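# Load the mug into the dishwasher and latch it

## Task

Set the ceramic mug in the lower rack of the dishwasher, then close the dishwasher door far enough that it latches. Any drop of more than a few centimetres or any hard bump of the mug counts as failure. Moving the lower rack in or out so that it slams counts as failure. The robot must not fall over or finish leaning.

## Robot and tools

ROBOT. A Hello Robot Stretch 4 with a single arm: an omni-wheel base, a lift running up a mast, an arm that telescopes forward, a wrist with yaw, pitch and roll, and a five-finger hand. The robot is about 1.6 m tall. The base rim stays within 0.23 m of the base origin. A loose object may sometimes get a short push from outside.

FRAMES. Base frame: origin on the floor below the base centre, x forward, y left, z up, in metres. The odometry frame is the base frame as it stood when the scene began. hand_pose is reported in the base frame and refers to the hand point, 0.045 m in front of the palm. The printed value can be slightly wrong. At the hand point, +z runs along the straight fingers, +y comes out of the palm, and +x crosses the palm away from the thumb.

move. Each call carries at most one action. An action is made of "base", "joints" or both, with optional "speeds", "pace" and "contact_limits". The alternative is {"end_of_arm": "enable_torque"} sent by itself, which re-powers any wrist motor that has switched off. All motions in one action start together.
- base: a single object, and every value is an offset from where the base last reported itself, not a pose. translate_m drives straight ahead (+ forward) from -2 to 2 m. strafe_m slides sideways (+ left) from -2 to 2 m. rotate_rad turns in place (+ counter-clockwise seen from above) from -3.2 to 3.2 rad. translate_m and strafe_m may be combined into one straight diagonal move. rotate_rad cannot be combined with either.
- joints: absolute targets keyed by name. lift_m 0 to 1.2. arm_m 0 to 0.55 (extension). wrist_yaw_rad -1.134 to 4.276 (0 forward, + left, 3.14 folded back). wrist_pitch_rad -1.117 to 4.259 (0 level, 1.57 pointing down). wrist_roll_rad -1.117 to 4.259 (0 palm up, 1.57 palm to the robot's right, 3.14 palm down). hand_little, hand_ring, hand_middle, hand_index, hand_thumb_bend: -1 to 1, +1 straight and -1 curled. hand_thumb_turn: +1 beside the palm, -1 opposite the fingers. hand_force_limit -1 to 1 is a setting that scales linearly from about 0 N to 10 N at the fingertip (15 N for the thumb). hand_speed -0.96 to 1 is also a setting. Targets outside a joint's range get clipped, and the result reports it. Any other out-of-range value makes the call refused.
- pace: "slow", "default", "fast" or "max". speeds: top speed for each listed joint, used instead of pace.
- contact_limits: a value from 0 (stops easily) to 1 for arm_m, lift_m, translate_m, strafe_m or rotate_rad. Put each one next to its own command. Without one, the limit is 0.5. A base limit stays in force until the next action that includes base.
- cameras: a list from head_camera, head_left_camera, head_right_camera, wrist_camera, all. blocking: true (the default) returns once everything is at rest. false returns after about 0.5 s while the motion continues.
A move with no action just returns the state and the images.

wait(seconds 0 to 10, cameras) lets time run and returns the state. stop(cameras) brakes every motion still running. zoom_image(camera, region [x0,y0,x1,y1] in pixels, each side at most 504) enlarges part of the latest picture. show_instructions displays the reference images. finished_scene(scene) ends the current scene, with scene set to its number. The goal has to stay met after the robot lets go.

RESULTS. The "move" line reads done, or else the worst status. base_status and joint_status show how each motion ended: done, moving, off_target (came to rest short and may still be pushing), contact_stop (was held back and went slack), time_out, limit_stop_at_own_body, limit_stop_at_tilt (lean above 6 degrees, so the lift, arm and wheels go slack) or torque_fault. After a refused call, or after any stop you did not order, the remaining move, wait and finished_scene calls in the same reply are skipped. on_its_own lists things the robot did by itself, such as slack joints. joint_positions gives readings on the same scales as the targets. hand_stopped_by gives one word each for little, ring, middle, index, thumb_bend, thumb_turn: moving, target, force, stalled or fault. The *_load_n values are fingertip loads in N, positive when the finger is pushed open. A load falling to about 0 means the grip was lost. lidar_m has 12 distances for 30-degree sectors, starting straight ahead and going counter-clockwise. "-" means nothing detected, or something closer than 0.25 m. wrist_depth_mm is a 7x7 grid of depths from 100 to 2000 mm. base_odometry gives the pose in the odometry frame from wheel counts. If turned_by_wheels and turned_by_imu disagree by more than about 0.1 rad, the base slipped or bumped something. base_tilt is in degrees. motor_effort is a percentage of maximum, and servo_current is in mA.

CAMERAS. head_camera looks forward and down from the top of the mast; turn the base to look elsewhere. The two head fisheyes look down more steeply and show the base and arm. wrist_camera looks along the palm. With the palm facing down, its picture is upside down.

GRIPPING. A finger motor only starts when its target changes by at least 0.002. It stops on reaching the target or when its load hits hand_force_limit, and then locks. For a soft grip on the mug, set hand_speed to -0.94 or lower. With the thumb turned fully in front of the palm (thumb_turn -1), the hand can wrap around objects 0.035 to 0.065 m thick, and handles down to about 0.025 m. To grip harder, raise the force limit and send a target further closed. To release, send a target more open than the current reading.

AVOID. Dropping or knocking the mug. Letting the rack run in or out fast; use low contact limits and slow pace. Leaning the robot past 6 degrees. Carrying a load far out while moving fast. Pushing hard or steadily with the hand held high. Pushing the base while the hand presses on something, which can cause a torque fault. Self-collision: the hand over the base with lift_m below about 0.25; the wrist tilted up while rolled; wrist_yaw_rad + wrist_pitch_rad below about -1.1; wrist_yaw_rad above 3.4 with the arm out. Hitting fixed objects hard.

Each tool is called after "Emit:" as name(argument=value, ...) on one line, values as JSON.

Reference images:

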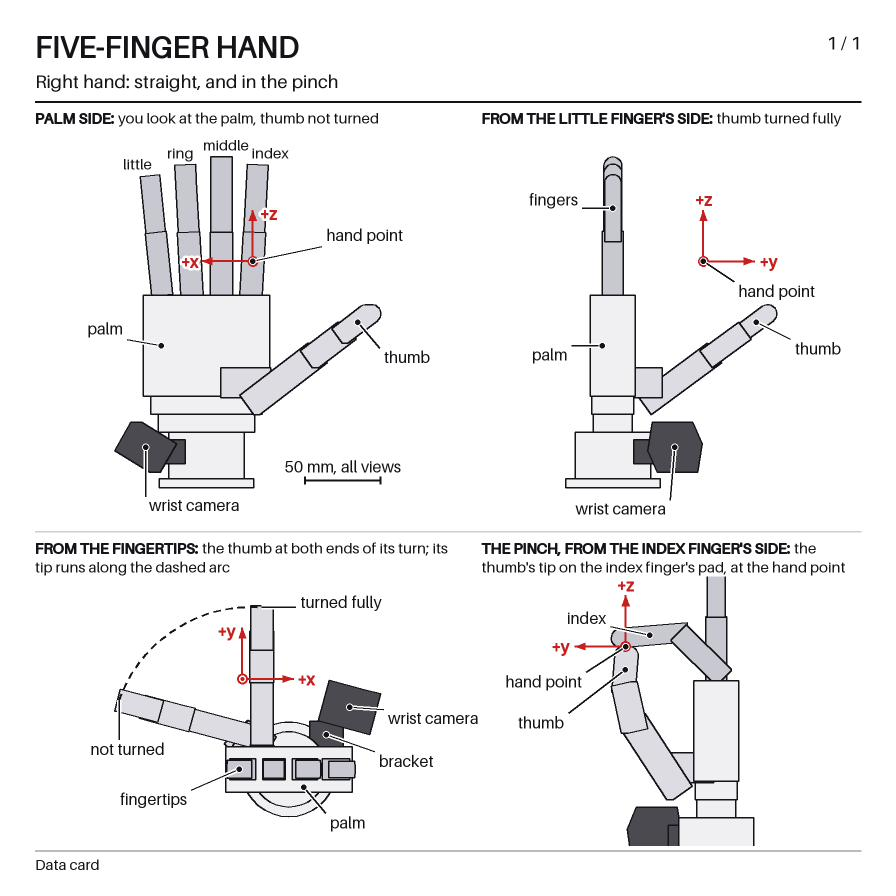

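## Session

Emit:
move(cameras=["all"])

Scene clock: 0.00 s.
base_odometry: x=+0.000 y=+0.000 heading=+0.000
turned_by_wheels: +0.000
turned_by_imu: +0.000
base_tilt: forward=+1.8 right=-1.2
lidar_m: 1.58 2.24 1.92 1.86 1.28 1.01 0.95 1.05 1.50 2.10 2.23 1.63
base_status: not commanded
joint_positions: lift_m=+0.145 arm_m=+0.000 wrist_yaw_rad=+3.200 wrist_pitch_rad=+0.004 wrist_roll_rad=+0.000 hand_little=+1.000 hand_ring=+1.000 hand_middle=+1.000 hand_index=+1.000 hand_thumb_turn=+1.000 hand_thumb_bend=+1.000 hand_force_limit=+0.000 hand_speed=-0.800
joint_status: not commanded
measured_speeds: all 0
hand_stopped_by: target,target,target,target,target,target
little_load_n: 0.0
ring_load_n: 0.0
middle_load_n: 0.0
index_load_n: 0.0
thumb_bend_load_n: 0.0
thumb_turn_load_n: 0.0
motor_effort: lift_m=+22 arm_m=-4 wheel_0=+1 wheel_1=-1 wheel_2=+0
servo_current: wrist_yaw_rad=39 wrist_pitch_rad=39 wrist_roll_rad=39
hand_pose: x=-0.0573 y=+0.1051 z=+0.3824 quat_wxyz=(-0.513, -0.516, +0.486, +0.484) (m; base frame)
wrist_depth_mm: - 139 251 1160 - - - / - - 141 - - - 1042 / - 136 155 - - - 1042 / 140 138 193 - - - 1042 / 211 - - - - - - / 220 1098 176 - - - - / 741 - - - - - -
pictures: head_camera, head_left_camera, head_right_camera, wrist_camera
camera_calibration:
wrist_camera: T_world_to_cam=[[-0.0254091, 0.998815, 0.0415103, -0.104067], [-0.00867605, 0.0413018, -0.999109, 0.37676], [-0.999639, -0.0257466, 0.00761633, 0.107766], [0, 0, 0, 1]] pos_world=[0.108351, 0.0911577, 0.379923]

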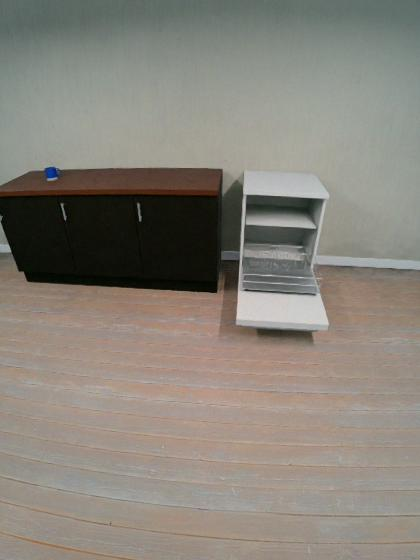

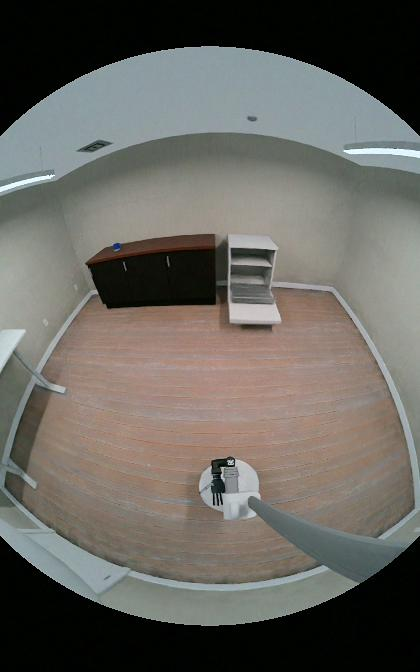

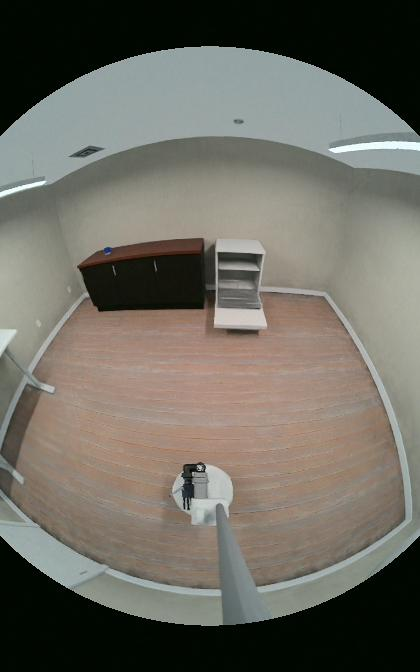

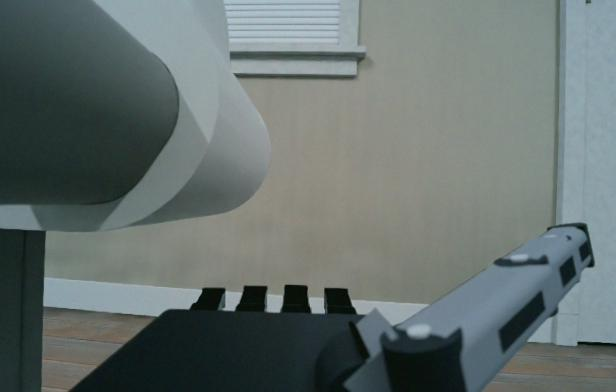

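Emit:
zoom_image(camera="head_camera", region=[0, 150, 240, 300])

Emit:
zoom_image(camera="head_camera", region=[220, 150, 350, 350])

Emit:
zoom_image(camera="head_camera", region=[30, 155, 80, 195])

Scaled by 2.100 from the camera's 420x560 image, which has a finer 1200x1600 frame.

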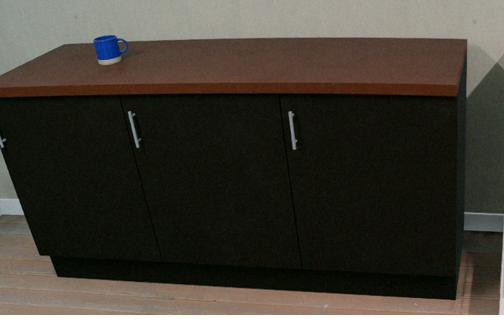

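Scaled by 2.520 from the camera's 420x560 image, which has a finer 1200x1600 frame.

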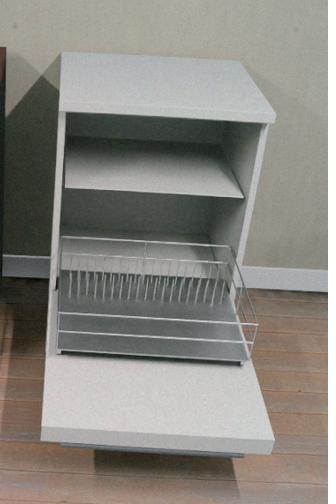

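Scaled by 10.080 from the camera's 420x560 image, which has a finer 1200x1600 frame.

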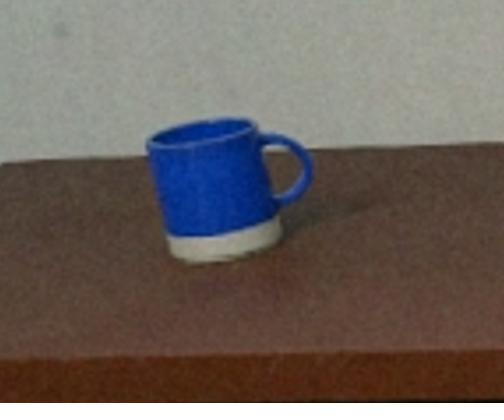

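Emit:
move(base={"translate_m": 1.45, "strafe_m": 0.93}, joints={"lift_m": 0.9}, blocking=false)

Emit:
wait(seconds=1.5)

Emit:
move(joints={"wrist_yaw_rad": 0})

Emit:
move(base={"rotate_rad": 0.4}, joints={"wrist_pitch_rad": 0.785, "wrist_roll_rad": 3.14, "hand_thumb_turn": -1, "lift_m": 1.1}, cameras=["head_camera", "head_left_camera"])

Scene clock: 35.93 s.
move: moving
base_odometry: x=+0.030 y=+0.019 heading=+0.000
turned_by_wheels: +0.000
turned_by_imu: -0.001
base_tilt: forward=+1.6 right=-1.2
lidar_m: 1.52 2.17 1.89 1.84 1.36 1.05 1.00 1.04 1.58 2.12 2.28 1.57
base_status: translate_m moving; strafe_m moving
joint_positions: lift_m=+0.184 arm_m=+0.000 wrist_yaw_rad=+3.200 wrist_pitch_rad=+0.004 wrist_roll_rad=+0.000 hand_little=+1.000 hand_ring=+1.000 hand_middle=+1.000 hand_index=+1.000 hand_thumb_turn=+1.000 hand_thumb_bend=+1.000 hand_force_limit=+0.000 hand_speed=-0.800
joint_status: lift_m moving
measured_speeds: translate_m=+0.118 strafe_m=+0.075 rotate_rad=+0.001 lift_m=+0.148 arm_m=+0.000 wrist_yaw_rad=+0.000 wrist_pitch_rad=+0.000 wrist_roll_rad=+0.000
hand_stopped_by: target,target,target,target,target,target
little_load_n: 0.0
ring_load_n: 0.0
middle_load_n: 0.0
index_load_n: 0.0
thumb_bend_load_n: 0.0
thumb_turn_load_n: 0.0
motor_effort: lift_m=+25(28) arm_m=-4(4) wheel_0=-1(2) wheel_1=+7(11) wheel_2=-7(9)
servo_current: wrist_yaw_rad=39(46) wrist_pitch_rad=39(46) wrist_roll_rad=33(46)
hand_pose: x=-0.0573 y=+0.1051 z=+0.4210 quat_wxyz=(-0.513, -0.516, +0.486, +0.484) (m; base frame)
wrist_depth_mm: - 139 139 1182 - - - / - - - - - - 1060 / - - 159 - - - 1060 / 139 138 179 - - - 1060 / 217 - - - - - - / 230 - 193 - - - - / 233 - - - - - -
pictures: none

Scene clock: 37.43 s.
earlier move: moving
base_odometry: x=+0.373 y=+0.239 heading=+0.000
turned_by_wheels: +0.000
turned_by_imu: -0.001
base_tilt: forward=+1.9 right=-1.3
lidar_m: 1.54 1.87 1.62 1.58 1.70 1.38 1.35 1.38 2.11 2.37 2.52 1.27
base_status: translate_m moving; strafe_m moving
joint_positions: lift_m=+0.597 arm_m=+0.000 wrist_yaw_rad=+3.200 wrist_pitch_rad=+0.004 wrist_roll_rad=+0.000 hand_little=+1.000 hand_ring=+1.000 hand_middle=+1.000 hand_index=+1.000 hand_thumb_turn=+1.000 hand_thumb_bend=+1.000 hand_force_limit=+0.000 hand_speed=-0.800
joint_status: lift_m moving
measured_speeds: translate_m=+0.253 strafe_m=+0.161 rotate_rad=+0.000 lift_m=+0.300 arm_m=+0.000 wrist_yaw_rad=+0.000 wrist_pitch_rad=+0.000 wrist_roll_rad=+0.000
hand_stopped_by: target,target,target,target,target,target
little_load_n: 0.0
ring_load_n: 0.0
middle_load_n: 0.0
index_load_n: 0.0
thumb_bend_load_n: 0.0
thumb_turn_load_n: 0.0
motor_effort: lift_m=+26(28) arm_m=-4(4) wheel_0=-4(5) wheel_1=+3(11) wheel_2=-3(9)
servo_current: wrist_yaw_rad=46(52) wrist_pitch_rad=33(52) wrist_roll_rad=46(59)
hand_pose: x=-0.0573 y=+0.1051 z=+0.8350 quat_wxyz=(-0.513, -0.516, +0.486, +0.484) (m; base frame)
wrist_depth_mm: - 139 139 1499 - 1397 - / - - - 1499 - 1430 - / - - 160 - - 1397 - / 140 138 181 - - 1464 - / 216 - - - - 1397 - / 218 - 176 - - - - / - - - - - - -
wait: 1.50 s; no rest
pictures: none

Scene clock: 42.53 s.
move: done
base_odometry: x=+1.450 y=+0.930 heading=+0.000
turned_by_wheels: +0.000
turned_by_imu: -0.002
base_tilt: forward=+1.7 right=-1.3
lidar_m: 0.70 0.73 1.10 1.61 1.04 1.29 2.34 2.54 3.20 1.05 0.93 0.72
base_status: done
joint_positions: lift_m=+0.900 arm_m=+0.000 wrist_yaw_rad=+0.002 wrist_pitch_rad=+0.004 wrist_roll_rad=+0.000 hand_little=+1.000 hand_ring=+1.000 hand_middle=+1.000 hand_index=+1.000 hand_thumb_turn=+1.000 hand_thumb_bend=+1.000 hand_force_limit=+0.000 hand_speed=-0.800
joint_status: all done
measured_speeds: all 0
hand_stopped_by: target,target,target,target,target,target
little_load_n: 0.0
ring_load_n: 0.0
middle_load_n: 0.0
index_load_n: 0.0
thumb_bend_load_n: 0.0
thumb_turn_load_n: 0.0
motor_effort: lift_m=+24(27) arm_m=-4(5) wheel_0=+0(4) wheel_1=-2(9) wheel_2=+2(7)
servo_current: wrist_yaw_rad=46(124) wrist_pitch_rad=46(52) wrist_roll_rad=20(65)
hand_pose: x=+0.3929 y=-0.1177 z=+1.1372 quat_wxyz=(+0.498, +0.500, +0.502, +0.500) (m; base frame)
wrist_depth_mm: - - - - - - - / - - - - - - - / - - - - - - - / - - - - - - - / - 991 - - - - - / 654 715 220 202 878 - - / 504 - - - - - -
pictures: none

Scene clock: 48.17 s.
move: done
base_odometry: x=+1.450 y=+0.930 heading=+0.400
turned_by_wheels: +0.400
turned_by_imu: +0.399
base_tilt: forward=+1.9 right=-1.2
lidar_m: 0.72 0.99 1.61 1.05 1.09 2.36 2.45 3.22 1.05 1.10 0.78 0.71
base_status: done
joint_positions: lift_m=+1.100 arm_m=+0.000 wrist_yaw_rad=+0.002 wrist_pitch_rad=+0.786 wrist_roll_rad=+3.137 hand_little=+1.000 hand_ring=+1.000 hand_middle=+1.000 hand_index=+1.000 hand_thumb_turn=-1.000 hand_thumb_bend=+1.000 hand_force_limit=+0.000 hand_speed=-0.800
joint_status: all done
measured_speeds: all 0
hand_stopped_by: target,target,target,target,target,target
little_load_n: 0.5
ring_load_n: 0.0
middle_load_n: 0.0
index_load_n: 0.0
thumb_bend_load_n: 0.0
thumb_turn_load_n: 0.0
motor_effort: lift_m=+24(28) arm_m=-4(5) wheel_0=-2(7) wheel_1=+0(6) wheel_2=+0(7)
servo_current: wrist_yaw_rad=46(59) wrist_pitch_rad=46(65) wrist_roll_rad=46(117)
hand_pose: x=+0.2848 y=-0.0567 z=+1.0786 quat_wxyz=(-0.270, +0.656, -0.651, +0.271) (m; base frame)
wrist_depth_mm: - 1138 1182 1182 1138 1160 1160 / - - 1255 1255 1281 1281 1255 / - - - - - 1430 1430 / - - - - - 1708 1661 / 512 535 - - - 1983 - / 580 569 195 - - - - / 741 - - - - - -
pictures: head_camera, head_left_camera

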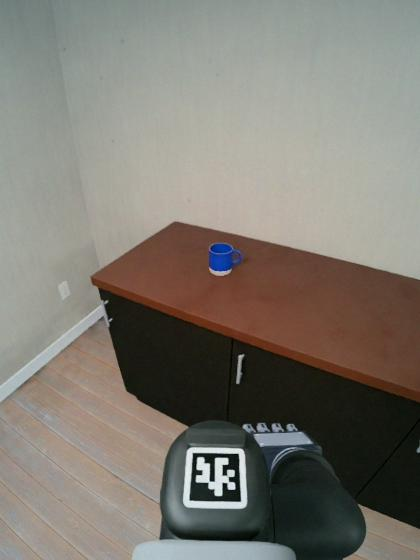

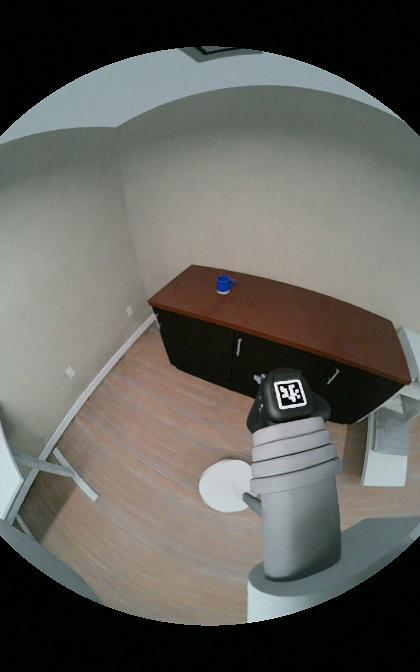

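Emit:
zoom_image(camera="head_camera", region=[190, 230, 260, 290])

Scaled by 7.200 from the camera's 420x560 image, which has a finer 1200x1600 frame.

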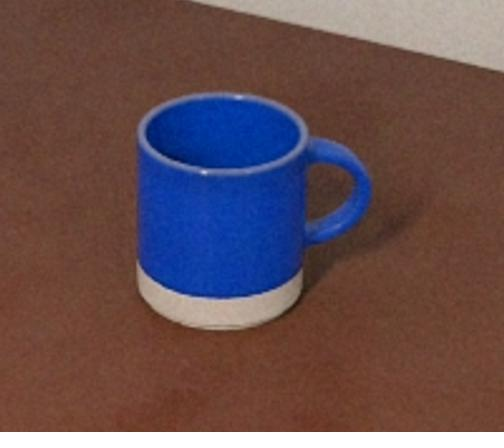

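Emit:
move(base={"translate_m": 0.38, "strafe_m": 0.065}, joints={"arm_m": 0.38}, cameras=["head_camera", "wrist_camera"])

Emit:
zoom_image(camera="head_camera", region=[120, 300, 320, 500])

Scene clock: 69.43 s.
move: done
base_odometry: x=+1.775 y=+1.138 heading=+0.400
turned_by_wheels: +0.000
turned_by_imu: -0.002
base_tilt: forward=+1.6 right=-1.1
lidar_m: 0.41 0.55 1.38 1.40 1.10 2.03 2.78 3.57 1.25 0.63 0.42 0.39
base_status: done
joint_positions: lift_m=+1.100 arm_m=+0.380 wrist_yaw_rad=+0.002 wrist_pitch_rad=+0.787 wrist_roll_rad=+3.137 hand_little=+1.000 hand_ring=+1.000 hand_middle=+1.000 hand_index=+1.000 hand_thumb_turn=-1.000 hand_thumb_bend=+1.000 hand_force_limit=+0.000 hand_speed=-0.800
joint_status: all done
measured_speeds: all 0
hand_stopped_by: target,target,target,target,target,target
little_load_n: 0.0
ring_load_n: 0.0
middle_load_n: -0.5
index_load_n: 0.0
thumb_bend_load_n: 0.0
thumb_turn_load_n: 0.0
motor_effort: lift_m=+24(25) arm_m=+6(8) wheel_0=+1(5) wheel_1=+1(9) wheel_2=+2(11)
servo_current: wrist_yaw_rad=46(46) wrist_pitch_rad=39(52) wrist_roll_rad=39(59)
hand_pose: x=+0.6645 y=-0.0567 z=+1.0786 quat_wxyz=(-0.270, +0.656, -0.651, +0.271) (m; base frame)
wrist_depth_mm: 279 273 272 272 270 271 273 / 306 303 306 123 300 301 297 / 345 345 343 - - 338 336 / 402 397 413 - - 389 387 / 455 466 469 473 - 455 452 / - - 195 - - 525 - / - - - - - - -
pictures: head_camera, wrist_camera
camera_calibration:
wrist_camera: T_world_to_cam=[[-0.0580851, 0.998272, -0.00891569, 0.122902], [0.714469, 0.047806, 0.698032, -1.22543], [0.697252, 0.0341753, -0.716011, 0.47608], [0, 0, 0, 1]] pos_world=[0.550724, -0.0803766, 1.19737]

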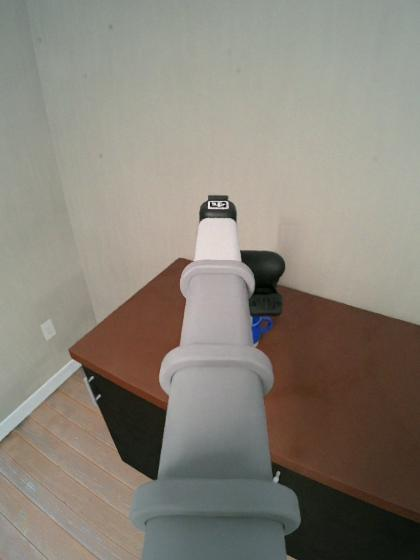

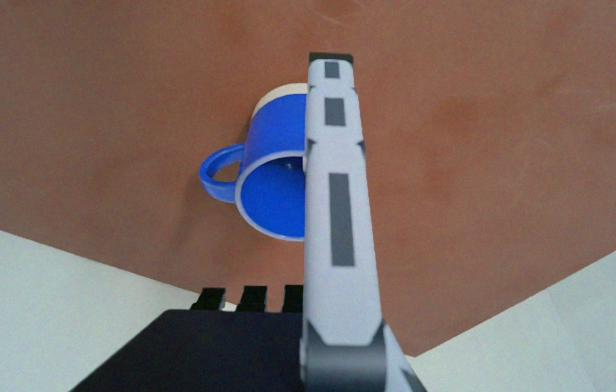

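Scaled by 2.520 from the camera's 420x560 image, which has a finer 1200x1600 frame.

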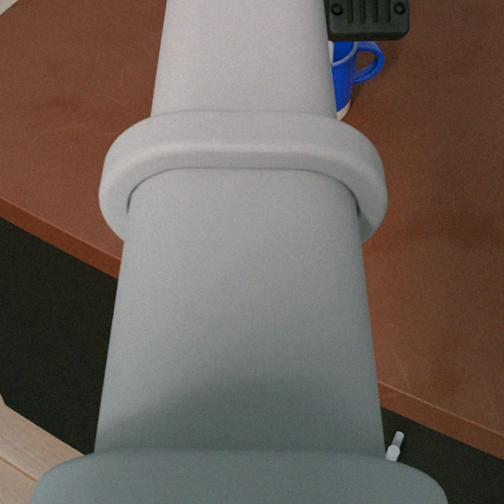

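Emit:
zoom_image(camera="wrist_camera", region=[180, 60, 420, 260])

Scaled by 2.100.

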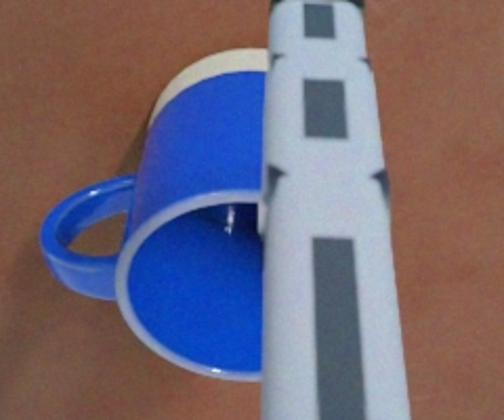

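Emit:
move(base={"strafe_m": -0.007}, joints={"arm_m": 0.443, "lift_m": 1.065}, cameras=["head_right_camera", "wrist_camera", "head_camera"])

Emit:
zoom_image(camera="head_camera", region=[190, 240, 310, 360])

Emit:
zoom_image(camera="head_right_camera", region=[130, 250, 290, 380])

Emit:
zoom_image(camera="wrist_camera", region=[160, 20, 460, 300])

Scene clock: 125.40 s.
move: done
base_odometry: x=+1.778 y=+1.131 heading=+0.400
turned_by_wheels: +0.000
turned_by_imu: -0.001
base_tilt: forward=+1.8 right=-1.3
lidar_m: 0.40 0.53 1.39 1.40 1.10 2.03 2.78 3.56 1.27 0.64 0.42 0.37
base_status: done
joint_positions: lift_m=+1.065 arm_m=+0.443 wrist_yaw_rad=+0.002 wrist_pitch_rad=+0.787 wrist_roll_rad=+3.137 hand_little=+1.000 hand_ring=+1.000 hand_middle=+1.000 hand_index=+1.000 hand_thumb_turn=-1.000 hand_thumb_bend=+1.000 hand_force_limit=+0.000 hand_speed=-0.800
joint_status: all done
measured_speeds: all 0
hand_stopped_by: target,target,target,target,target,target
little_load_n: 0.0
ring_load_n: 0.0
middle_load_n: 0.0
index_load_n: 0.0
thumb_bend_load_n: 0.0
thumb_turn_load_n: 0.0
motor_effort: lift_m=+17(22) arm_m=+6(7) wheel_0=+0(9) wheel_1=-1(6) wheel_2=+0(2)
servo_current: wrist_yaw_rad=46(46) wrist_pitch_rad=33(52) wrist_roll_rad=26(46)
hand_pose: x=+0.7275 y=-0.0567 z=+1.0441 quat_wxyz=(-0.270, +0.656, -0.651, +0.271) (m; base frame)
wrist_depth_mm: 246 241 239 234 238 236 239 / 268 268 267 109 265 265 263 / 304 301 - - 297 297 294 / 347 347 349 - - 342 340 / 397 410 404 402 - 399 397 / - - 194 - - 480 442 / - - - - - - -
pictures: head_camera, head_right_camera, wrist_camera
camera_calibration:
wrist_camera: T_world_to_cam=[[-0.0580851, 0.998272, -0.00891569, 0.126254], [0.714469, 0.047806, 0.698032, -1.24636], [0.697252, 0.0341753, -0.716011, 0.40745], [0, 0, 0, 1]] pos_world=[0.613724, -0.0803766, 1.16287]

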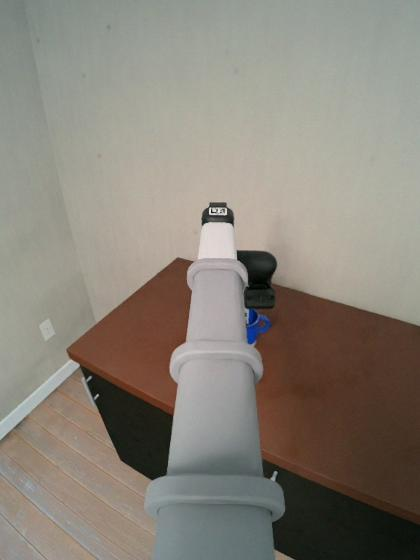

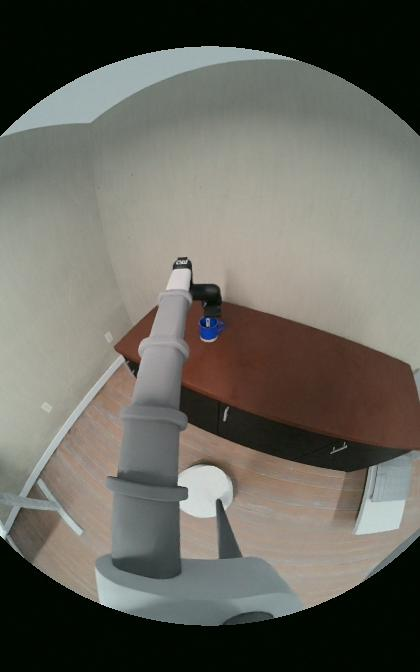

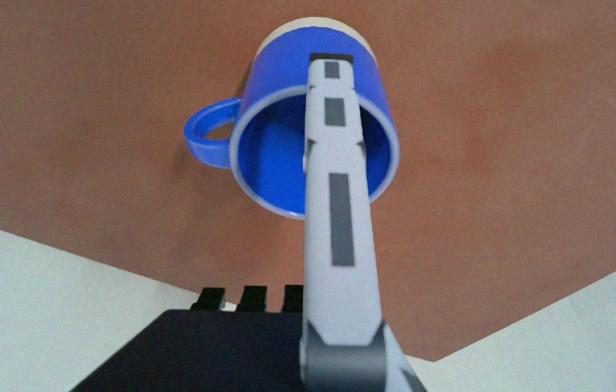

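Scaled by 4.200 from the camera's 420x560 image, which has a finer 1200x1600 frame.

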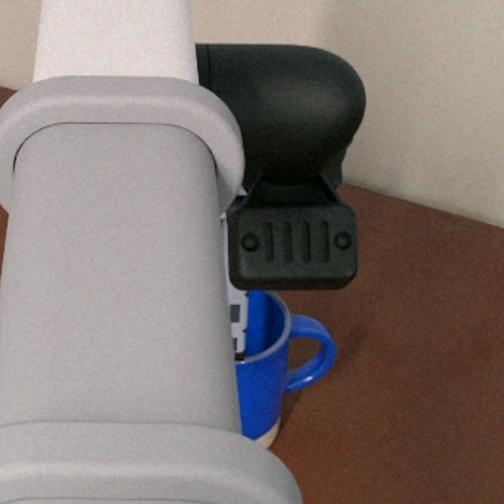

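Scaled by 3.150 from the camera's 420x672 image, which has a finer 600x960 frame.

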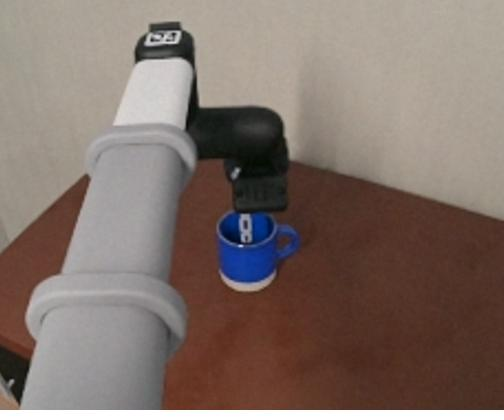

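Scaled by 1.680.

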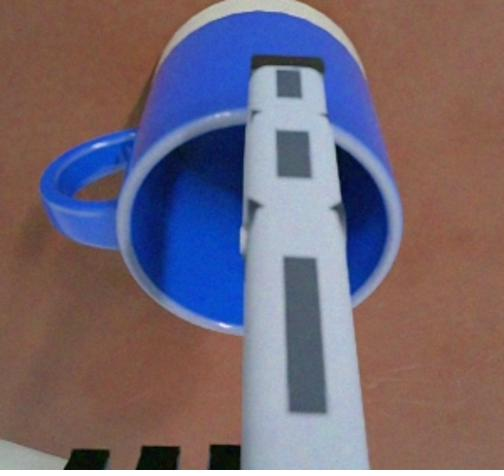

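Emit:
move(joints={"lift_m": 1.043}, pace="slow", cameras=["head_right_camera", "wrist_camera", "head_camera"])

Emit:
zoom_image(camera="head_camera", region=[220, 280, 300, 360])

Emit:
zoom_image(camera="wrist_camera", region=[200, 20, 440, 260])

Emit:
zoom_image(camera="head_right_camera", region=[180, 290, 250, 360])

Scene clock: 140.77 s.
move: done
base_odometry: x=+1.778 y=+1.131 heading=+0.400
turned_by_wheels: +0.000
turned_by_imu: -0.001
base_tilt: forward=+1.7 right=-1.2
lidar_m: 0.41 0.55 1.40 1.40 1.10 2.06 2.78 3.51 1.25 0.62 0.44 0.38
base_status: not commanded
joint_positions: lift_m=+1.043 arm_m=+0.443 wrist_yaw_rad=+0.002 wrist_pitch_rad=+0.787 wrist_roll_rad=+3.137 hand_little=+1.000 hand_ring=+1.000 hand_middle=+1.000 hand_index=+1.000 hand_thumb_turn=-1.000 hand_thumb_bend=+1.000 hand_force_limit=+0.000 hand_speed=-0.800
joint_status: all done
measured_speeds: all 0
hand_stopped_by: target,target,target,target,target,target
little_load_n: 0.0
ring_load_n: 0.0
middle_load_n: 0.0
index_load_n: 0.0
thumb_bend_load_n: 0.0
thumb_turn_load_n: 0.0
motor_effort: lift_m=+17(18) arm_m=+6(6) wheel_0=+0(1) wheel_1=-1(1) wheel_2=+0(0)
servo_current: wrist_yaw_rad=39(46) wrist_pitch_rad=46(46) wrist_roll_rad=33(59)
hand_pose: x=+0.7275 y=-0.0567 z=+1.0222 quat_wxyz=(-0.270, +0.656, -0.651, +0.271) (m; base frame)
wrist_depth_mm: 224 218 218 213 216 216 219 / 245 245 242 109 241 240 238 / 278 277 - - 266 271 270 / 317 315 324 - - 310 310 / 364 373 366 379 - 362 359 / - - 221 - - 436 421 / - - - - - - -
pictures: head_camera, head_right_camera, wrist_camera
camera_calibration:
wrist_camera: T_world_to_cam=[[-0.0580851, 0.998272, -0.00891569, 0.126057], [0.714469, 0.047806, 0.698032, -1.23101], [0.697252, 0.0341753, -0.716011, 0.391698], [0, 0, 0, 1]] pos_world=[0.613724, -0.0803766, 1.14087]

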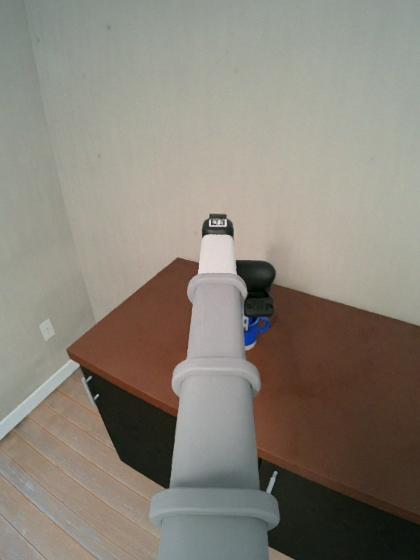

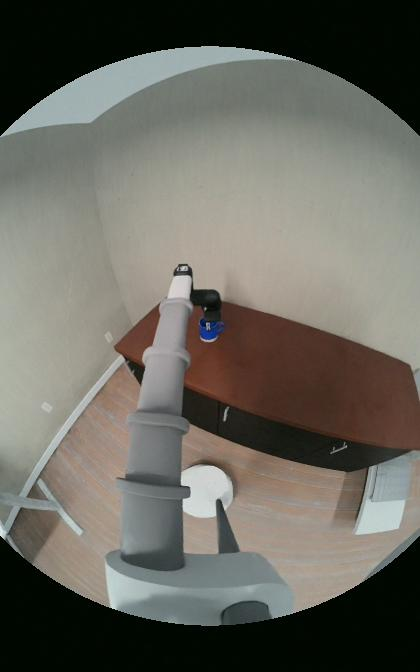

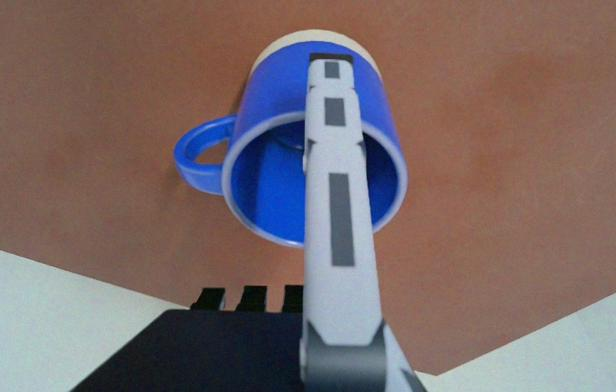

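Scaled by 6.300 from the camera's 420x560 image, which has a finer 1200x1600 frame.

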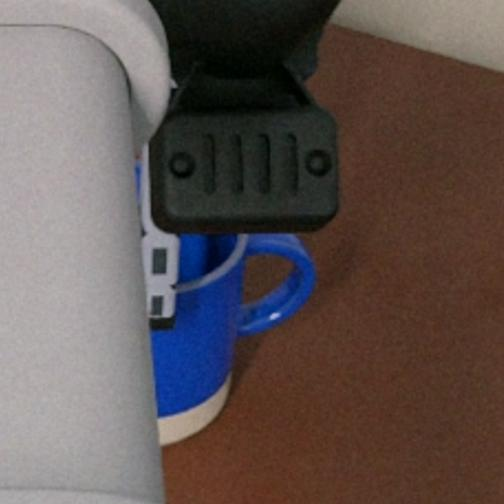

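Scaled by 2.100.

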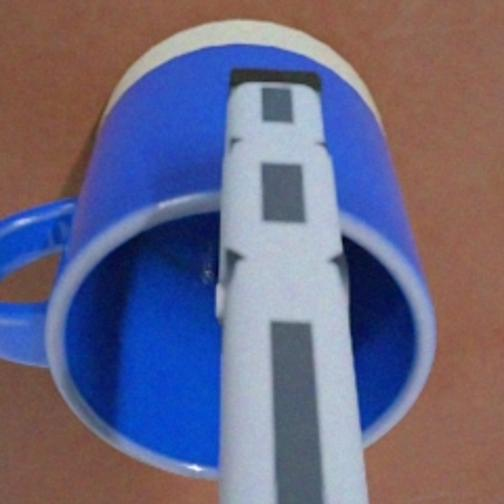

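Scaled by 7.200 from the camera's 420x672 image, which has a finer 600x960 frame.

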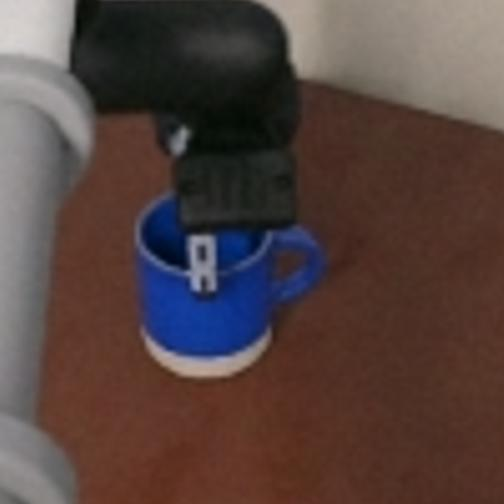

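Emit:
move(joints={"arm_m": 0.447}, pace="slow")

Emit:
move(joints={"lift_m": 1.021}, pace="slow", contact_limits={"lift_m": 0.1}, cameras=["head_right_camera", "wrist_camera", "head_camera"])

Emit:
zoom_image(camera="wrist_camera", region=[180, 40, 440, 300])

Emit:
zoom_image(camera="head_right_camera", region=[180, 290, 250, 360])

Scene clock: 150.73 s.
move: done
base_odometry: x=+1.778 y=+1.131 heading=+0.400
turned_by_wheels: +0.000
turned_by_imu: -0.001
base_tilt: forward=+1.8 right=-1.2
lidar_m: 0.42 0.55 1.39 1.38 1.12 2.01 2.77 3.52 1.27 0.61 0.44 0.37
base_status: not commanded
joint_positions: lift_m=+1.043 arm_m=+0.447 wrist_yaw_rad=+0.002 wrist_pitch_rad=+0.787 wrist_roll_rad=+3.137 hand_little=+1.000 hand_ring=+1.000 hand_middle=+1.000 hand_index=+1.000 hand_thumb_turn=-1.000 hand_thumb_bend=+1.000 hand_force_limit=+0.000 hand_speed=-0.800
joint_status: all done
measured_speeds: all 0
hand_stopped_by: target,target,target,target,target,target
little_load_n: 0.0
ring_load_n: 0.0
middle_load_n: 0.0
index_load_n: 0.0
thumb_bend_load_n: 0.0
thumb_turn_load_n: 0.0
motor_effort: lift_m=+17(17) arm_m=+6(9) wheel_0=+0(0) wheel_1=+0(1) wheel_2=+0(0)
servo_current: wrist_yaw_rad=46(46) wrist_pitch_rad=46(46) wrist_roll_rad=39(39)
hand_pose: x=+0.7315 y=-0.0567 z=+1.0222 quat_wxyz=(-0.270, +0.656, -0.651, +0.271) (m; base frame)
wrist_depth_mm: 222 218 216 211 216 216 218 / 244 245 244 109 241 239 239 / 277 276 - - 265 271 270 / 315 315 325 - - 312 309 / 364 368 368 382 - 362 364 / - - 220 - - 433 418 / - - - - - - -
pictures: none

Scene clock: 151.67 s.
move: done
base_odometry: x=+1.778 y=+1.131 heading=+0.400
turned_by_wheels: +0.000
turned_by_imu: +0.000
base_tilt: forward=+1.7 right=-1.2
lidar_m: 0.41 0.55 1.41 1.41 1.11 2.05 2.78 3.51 1.28 0.63 0.43 0.38
base_status: not commanded
joint_positions: lift_m=+1.021 arm_m=+0.447 wrist_yaw_rad=+0.002 wrist_pitch_rad=+0.787 wrist_roll_rad=+3.137 hand_little=+1.000 hand_ring=+1.000 hand_middle=+1.000 hand_index=+1.000 hand_thumb_turn=-1.000 hand_thumb_bend=+1.000 hand_force_limit=+0.000 hand_speed=-0.800
joint_status: all done
measured_speeds: all 0
hand_stopped_by: target,target,target,target,target,target
little_load_n: 0.0
ring_load_n: 0.0
middle_load_n: 0.0
index_load_n: 0.0
thumb_bend_load_n: 0.0
thumb_turn_load_n: 0.0
motor_effort: lift_m=+17(18) arm_m=+6(6) wheel_0=+0(0) wheel_1=-1(1) wheel_2=+0(0)
servo_current: wrist_yaw_rad=39(52) wrist_pitch_rad=33(46) wrist_roll_rad=39(46)
contact_limits: lift_m 0.1
hand_pose: x=+0.7315 y=-0.0567 z=+1.0002 quat_wxyz=(-0.270, +0.656, -0.651, +0.271) (m; base frame)
wrist_depth_mm: 202 197 196 193 194 194 196 / 221 220 220 109 217 216 215 / 249 250 241 - 238 244 241 / 287 286 - - - 279 278 / 338 336 342 - - 325 327 / - 389 220 - - 397 394 / - - - - - 473 -
pictures: head_camera, head_right_camera, wrist_camera
camera_calibration:
wrist_camera: T_world_to_cam=[[-0.0580851, 0.998272, -0.00891569, 0.126094], [0.714469, 0.047806, 0.698032, -1.21851], [0.697252, 0.0341753, -0.716011, 0.373157], [0, 0, 0, 1]] pos_world=[0.617724, -0.0803766, 1.11887]

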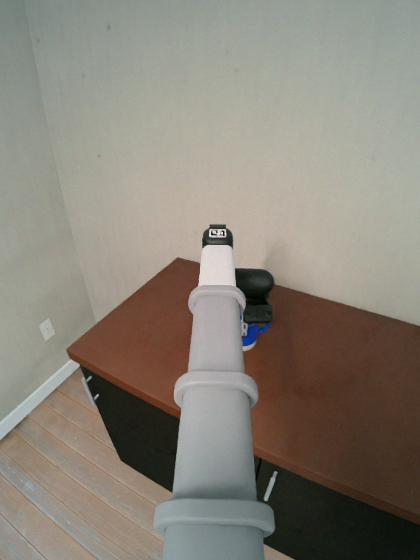

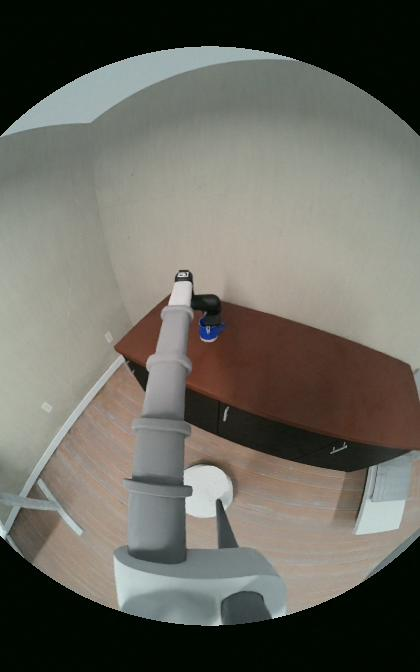

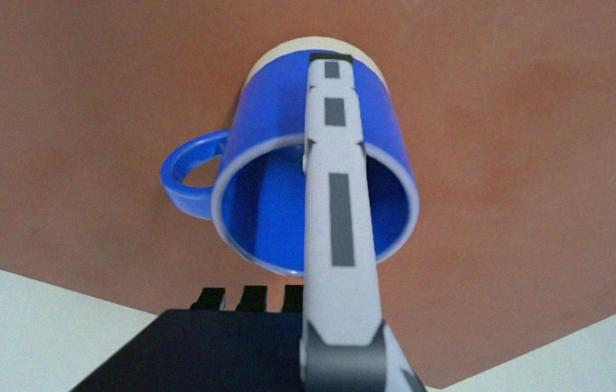

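Scaled by 1.938.

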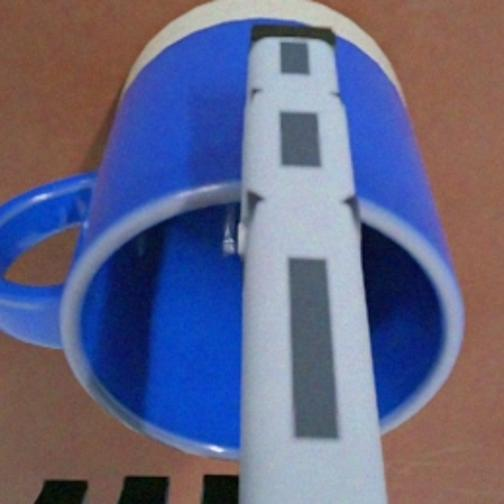

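Scaled by 7.200 from the camera's 420x672 image, which has a finer 600x960 frame.

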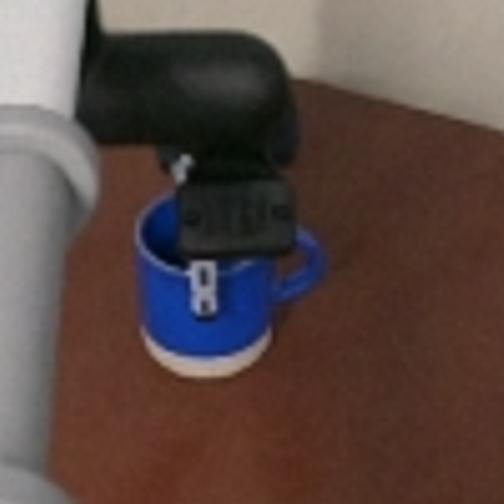

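Emit:
move(joints={"hand_speed": -0.94, "hand_force_limit": -0.5, "hand_index": 0.2, "hand_middle": 0.2, "hand_thumb_bend": 0.4}, cameras=["head_right_camera", "wrist_camera"])

Emit:
zoom_image(camera="wrist_camera", region=[180, 40, 440, 300])

Scene clock: 160.93 s.
move: off_target
base_odometry: x=+1.778 y=+1.131 heading=+0.400
turned_by_wheels: +0.000
turned_by_imu: -0.002
base_tilt: forward=+1.7 right=-1.3
lidar_m: 0.42 0.55 1.40 1.40 1.13 2.06 2.78 3.52 1.27 0.63 0.42 0.39
base_status: not commanded
joint_positions: lift_m=+1.021 arm_m=+0.447 wrist_yaw_rad=+0.002 wrist_pitch_rad=+0.787 wrist_roll_rad=+3.137 hand_little=+1.000 hand_ring=+1.000 hand_middle=+0.663 hand_index=+0.623 hand_thumb_turn=-1.000 hand_thumb_bend=+0.830 hand_force_limit=-0.500 hand_speed=-0.940
joint_status: hand_middle off_target (ended at +0.663, target +0.200); hand_index off_target (ended at +0.623, target +0.200); hand_thumb_bend off_target (ended at +0.830, target +0.400); the others done
measured_speeds: all 0
hand_stopped_by: target,target,force,force,force,target
little_load_n: 0.0
ring_load_n: 0.0
middle_load_n: 1.0
index_load_n: 3.5
thumb_bend_load_n: 5.5
thumb_turn_load_n: 0.5
motor_effort: lift_m=+17(17) arm_m=+6(6) wheel_0=+0(1) wheel_1=+0(1) wheel_2=+0(0)
servo_current: wrist_yaw_rad=46(52) wrist_pitch_rad=39(52) wrist_roll_rad=33(52)
contact_limits: lift_m 0.1
hand_pose: x=+0.7315 y=-0.0567 z=+1.0002 quat_wxyz=(-0.270, +0.656, -0.651, +0.271) (m; base frame)
wrist_depth_mm: 202 196 196 193 195 195 198 / 220 220 220 122 218 217 215 / 250 249 243 106 240 245 244 / 287 287 - - - 282 279 / 340 336 345 - - 327 327 / - 394 220 - - 399 394 / - - - - - - -
pictures: head_right_camera, wrist_camera
camera_calibration:
wrist_camera: T_world_to_cam=[[-0.0580851, 0.998272, -0.00891569, 0.126094], [0.714469, 0.047806, 0.698032, -1.21851], [0.697252, 0.0341753, -0.716011, 0.373157], [0, 0, 0, 1]] pos_world=[0.617724, -0.0803766, 1.11887]

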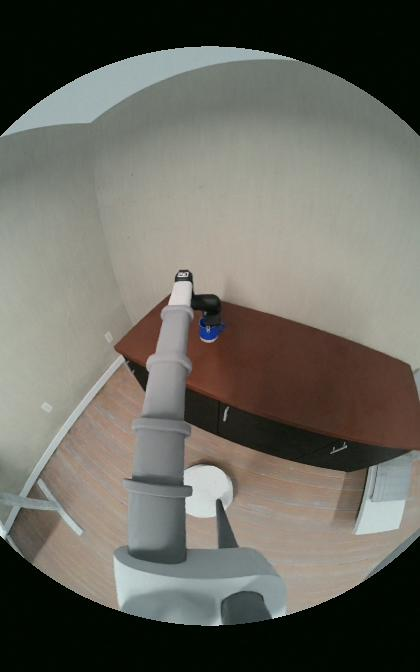

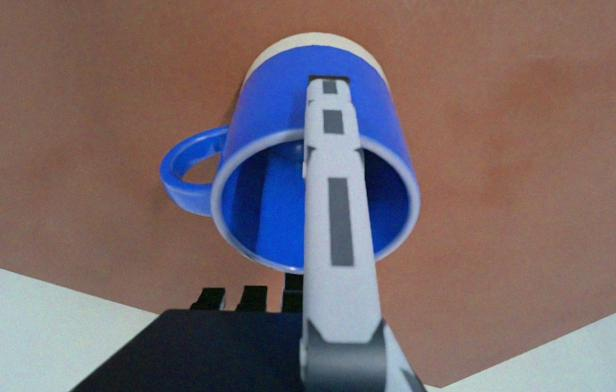

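Scaled by 1.938.

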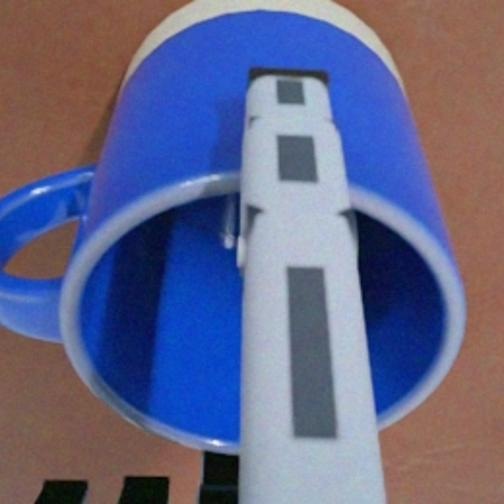

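Emit:
move(joints={"hand_force_limit": 0.2, "hand_index": 0.1, "hand_middle": 0.1, "hand_thumb_bend": 0.39})

Emit:
move(joints={"lift_m": 1.036}, pace="slow", cameras=["head_right_camera", "wrist_camera"])

Emit:
zoom_image(camera="wrist_camera", region=[180, 40, 440, 300])

Emit:
zoom_image(camera="head_right_camera", region=[180, 290, 250, 360])

Scene clock: 165.20 s.
move: off_target
base_odometry: x=+1.778 y=+1.131 heading=+0.400
turned_by_wheels: +0.000
turned_by_imu: -0.001
base_tilt: forward=+1.7 right=-1.2
lidar_m: 0.39 0.57 1.41 1.40 1.10 2.05 2.77 3.53 1.25 0.64 0.42 0.39
base_status: not commanded
joint_positions: lift_m=+1.021 arm_m=+0.447 wrist_yaw_rad=+0.002 wrist_pitch_rad=+0.787 wrist_roll_rad=+3.137 hand_little=+1.000 hand_ring=+1.000 hand_middle=+0.615 hand_index=+0.591 hand_thumb_turn=-1.000 hand_thumb_bend=+0.829 hand_force_limit=+0.200 hand_speed=-0.940
joint_status: hand_middle off_target (ended at +0.615, target +0.100); hand_index off_target (ended at +0.591, target +0.100); hand_thumb_bend off_target (ended at +0.829, target +0.390); the others done
measured_speeds: all 0
hand_stopped_by: target,target,force,force,force,target
little_load_n: 0.0
ring_load_n: 0.0
middle_load_n: 6.5
index_load_n: 4.0
thumb_bend_load_n: 14.0
thumb_turn_load_n: 1.5
motor_effort: lift_m=+17(17) arm_m=+6(6) wheel_0=+0(0) wheel_1=-1(1) wheel_2=+0(0)
servo_current: wrist_yaw_rad=39(46) wrist_pitch_rad=33(46) wrist_roll_rad=26(59)
contact_limits: lift_m 0.1
hand_pose: x=+0.7315 y=-0.0567 z=+1.0002 quat_wxyz=(-0.270, +0.656, -0.651, +0.271) (m; base frame)
wrist_depth_mm: 202 198 197 193 195 195 198 / 221 220 220 124 218 217 216 / 251 249 - 105 239 244 245 / 289 287 - - - 281 279 / 340 340 345 - - 329 327 / - 394 220 - - 397 394 / - - - - - - -
pictures: none

Scene clock: 166.03 s.
move: done
base_odometry: x=+1.778 y=+1.131 heading=+0.400
turned_by_wheels: +0.000
turned_by_imu: +0.000
base_tilt: forward=+1.8 right=-1.2
lidar_m: 0.40 0.59 1.38 1.37 1.11 2.04 2.78 3.57 1.27 0.60 0.40 0.38
base_status: not commanded
joint_positions: lift_m=+1.036 arm_m=+0.447 wrist_yaw_rad=+0.002 wrist_pitch_rad=+0.789 wrist_roll_rad=+3.137 hand_little=+1.000 hand_ring=+1.000 hand_middle=+0.615 hand_index=+0.591 hand_thumb_turn=-1.000 hand_thumb_bend=+0.829 hand_force_limit=+0.200 hand_speed=-0.940
joint_status: all done
measured_speeds: all 0
hand_stopped_by: target,target,force,force,force,target
little_load_n: 0.0
ring_load_n: 0.0
middle_load_n: 6.0
index_load_n: 3.5
thumb_bend_load_n: 14.5
thumb_turn_load_n: 2.0
motor_effort: lift_m=+26(27) arm_m=+6(6) wheel_0=+0(0) wheel_1=-1(1) wheel_2=+0(0)
servo_current: wrist_yaw_rad=46(52) wrist_pitch_rad=46(46) wrist_roll_rad=52(59)
hand_pose: x=+0.7312 y=-0.0567 z=+1.0142 quat_wxyz=(-0.269, +0.656, -0.652, +0.270) (m; base frame)
wrist_depth_mm: 214 210 210 204 208 206 209 / 235 234 233 124 225 230 229 / 264 264 - 105 - 258 257 / 306 301 - - - 296 294 / 357 353 364 - - 345 345 / - 397 219 - - 415 415 / - - - - - - -
pictures: head_right_camera, wrist_camera
camera_calibration:
wrist_camera: T_world_to_cam=[[-0.0581037, 0.998272, -0.00880455, 0.126095], [0.715801, 0.0478072, 0.696665, -1.22762], [0.695882, 0.0341765, -0.717342, 0.38589], [0, 0, 0, 1]] pos_world=[0.617527, -0.0803766, 1.13317]

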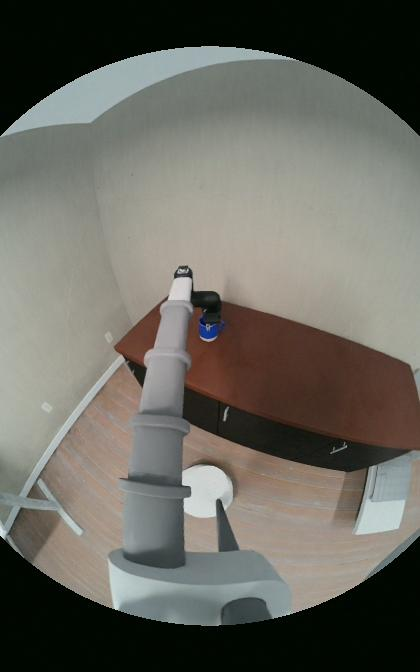

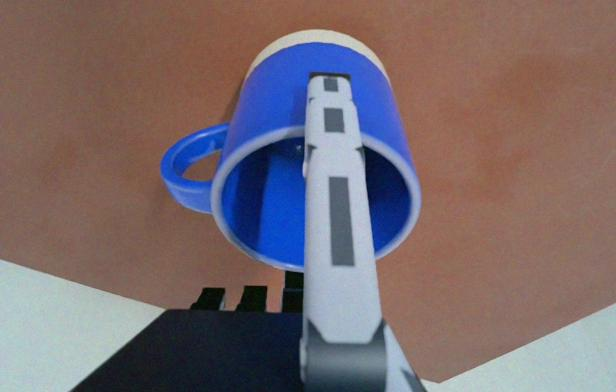

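Scaled by 1.938.

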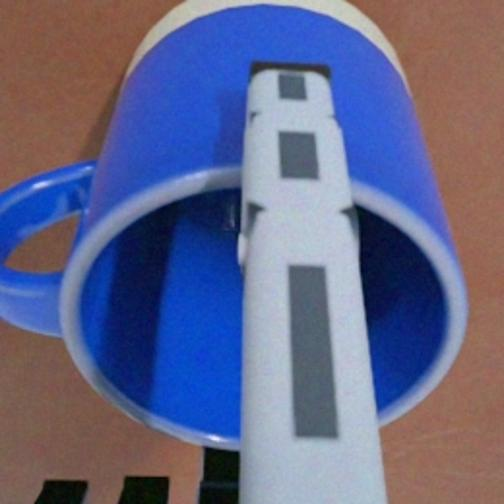

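Scaled by 7.200 from the camera's 420x672 image, which has a finer 600x960 frame.

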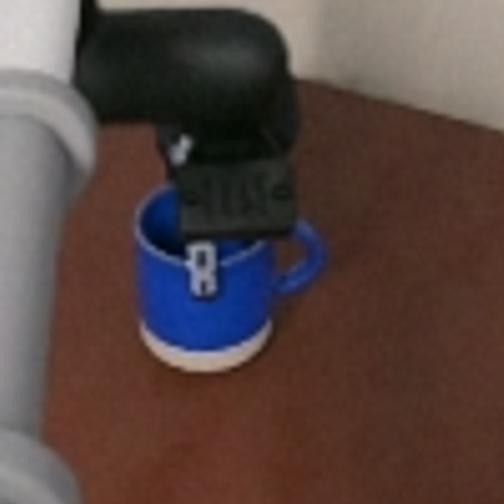

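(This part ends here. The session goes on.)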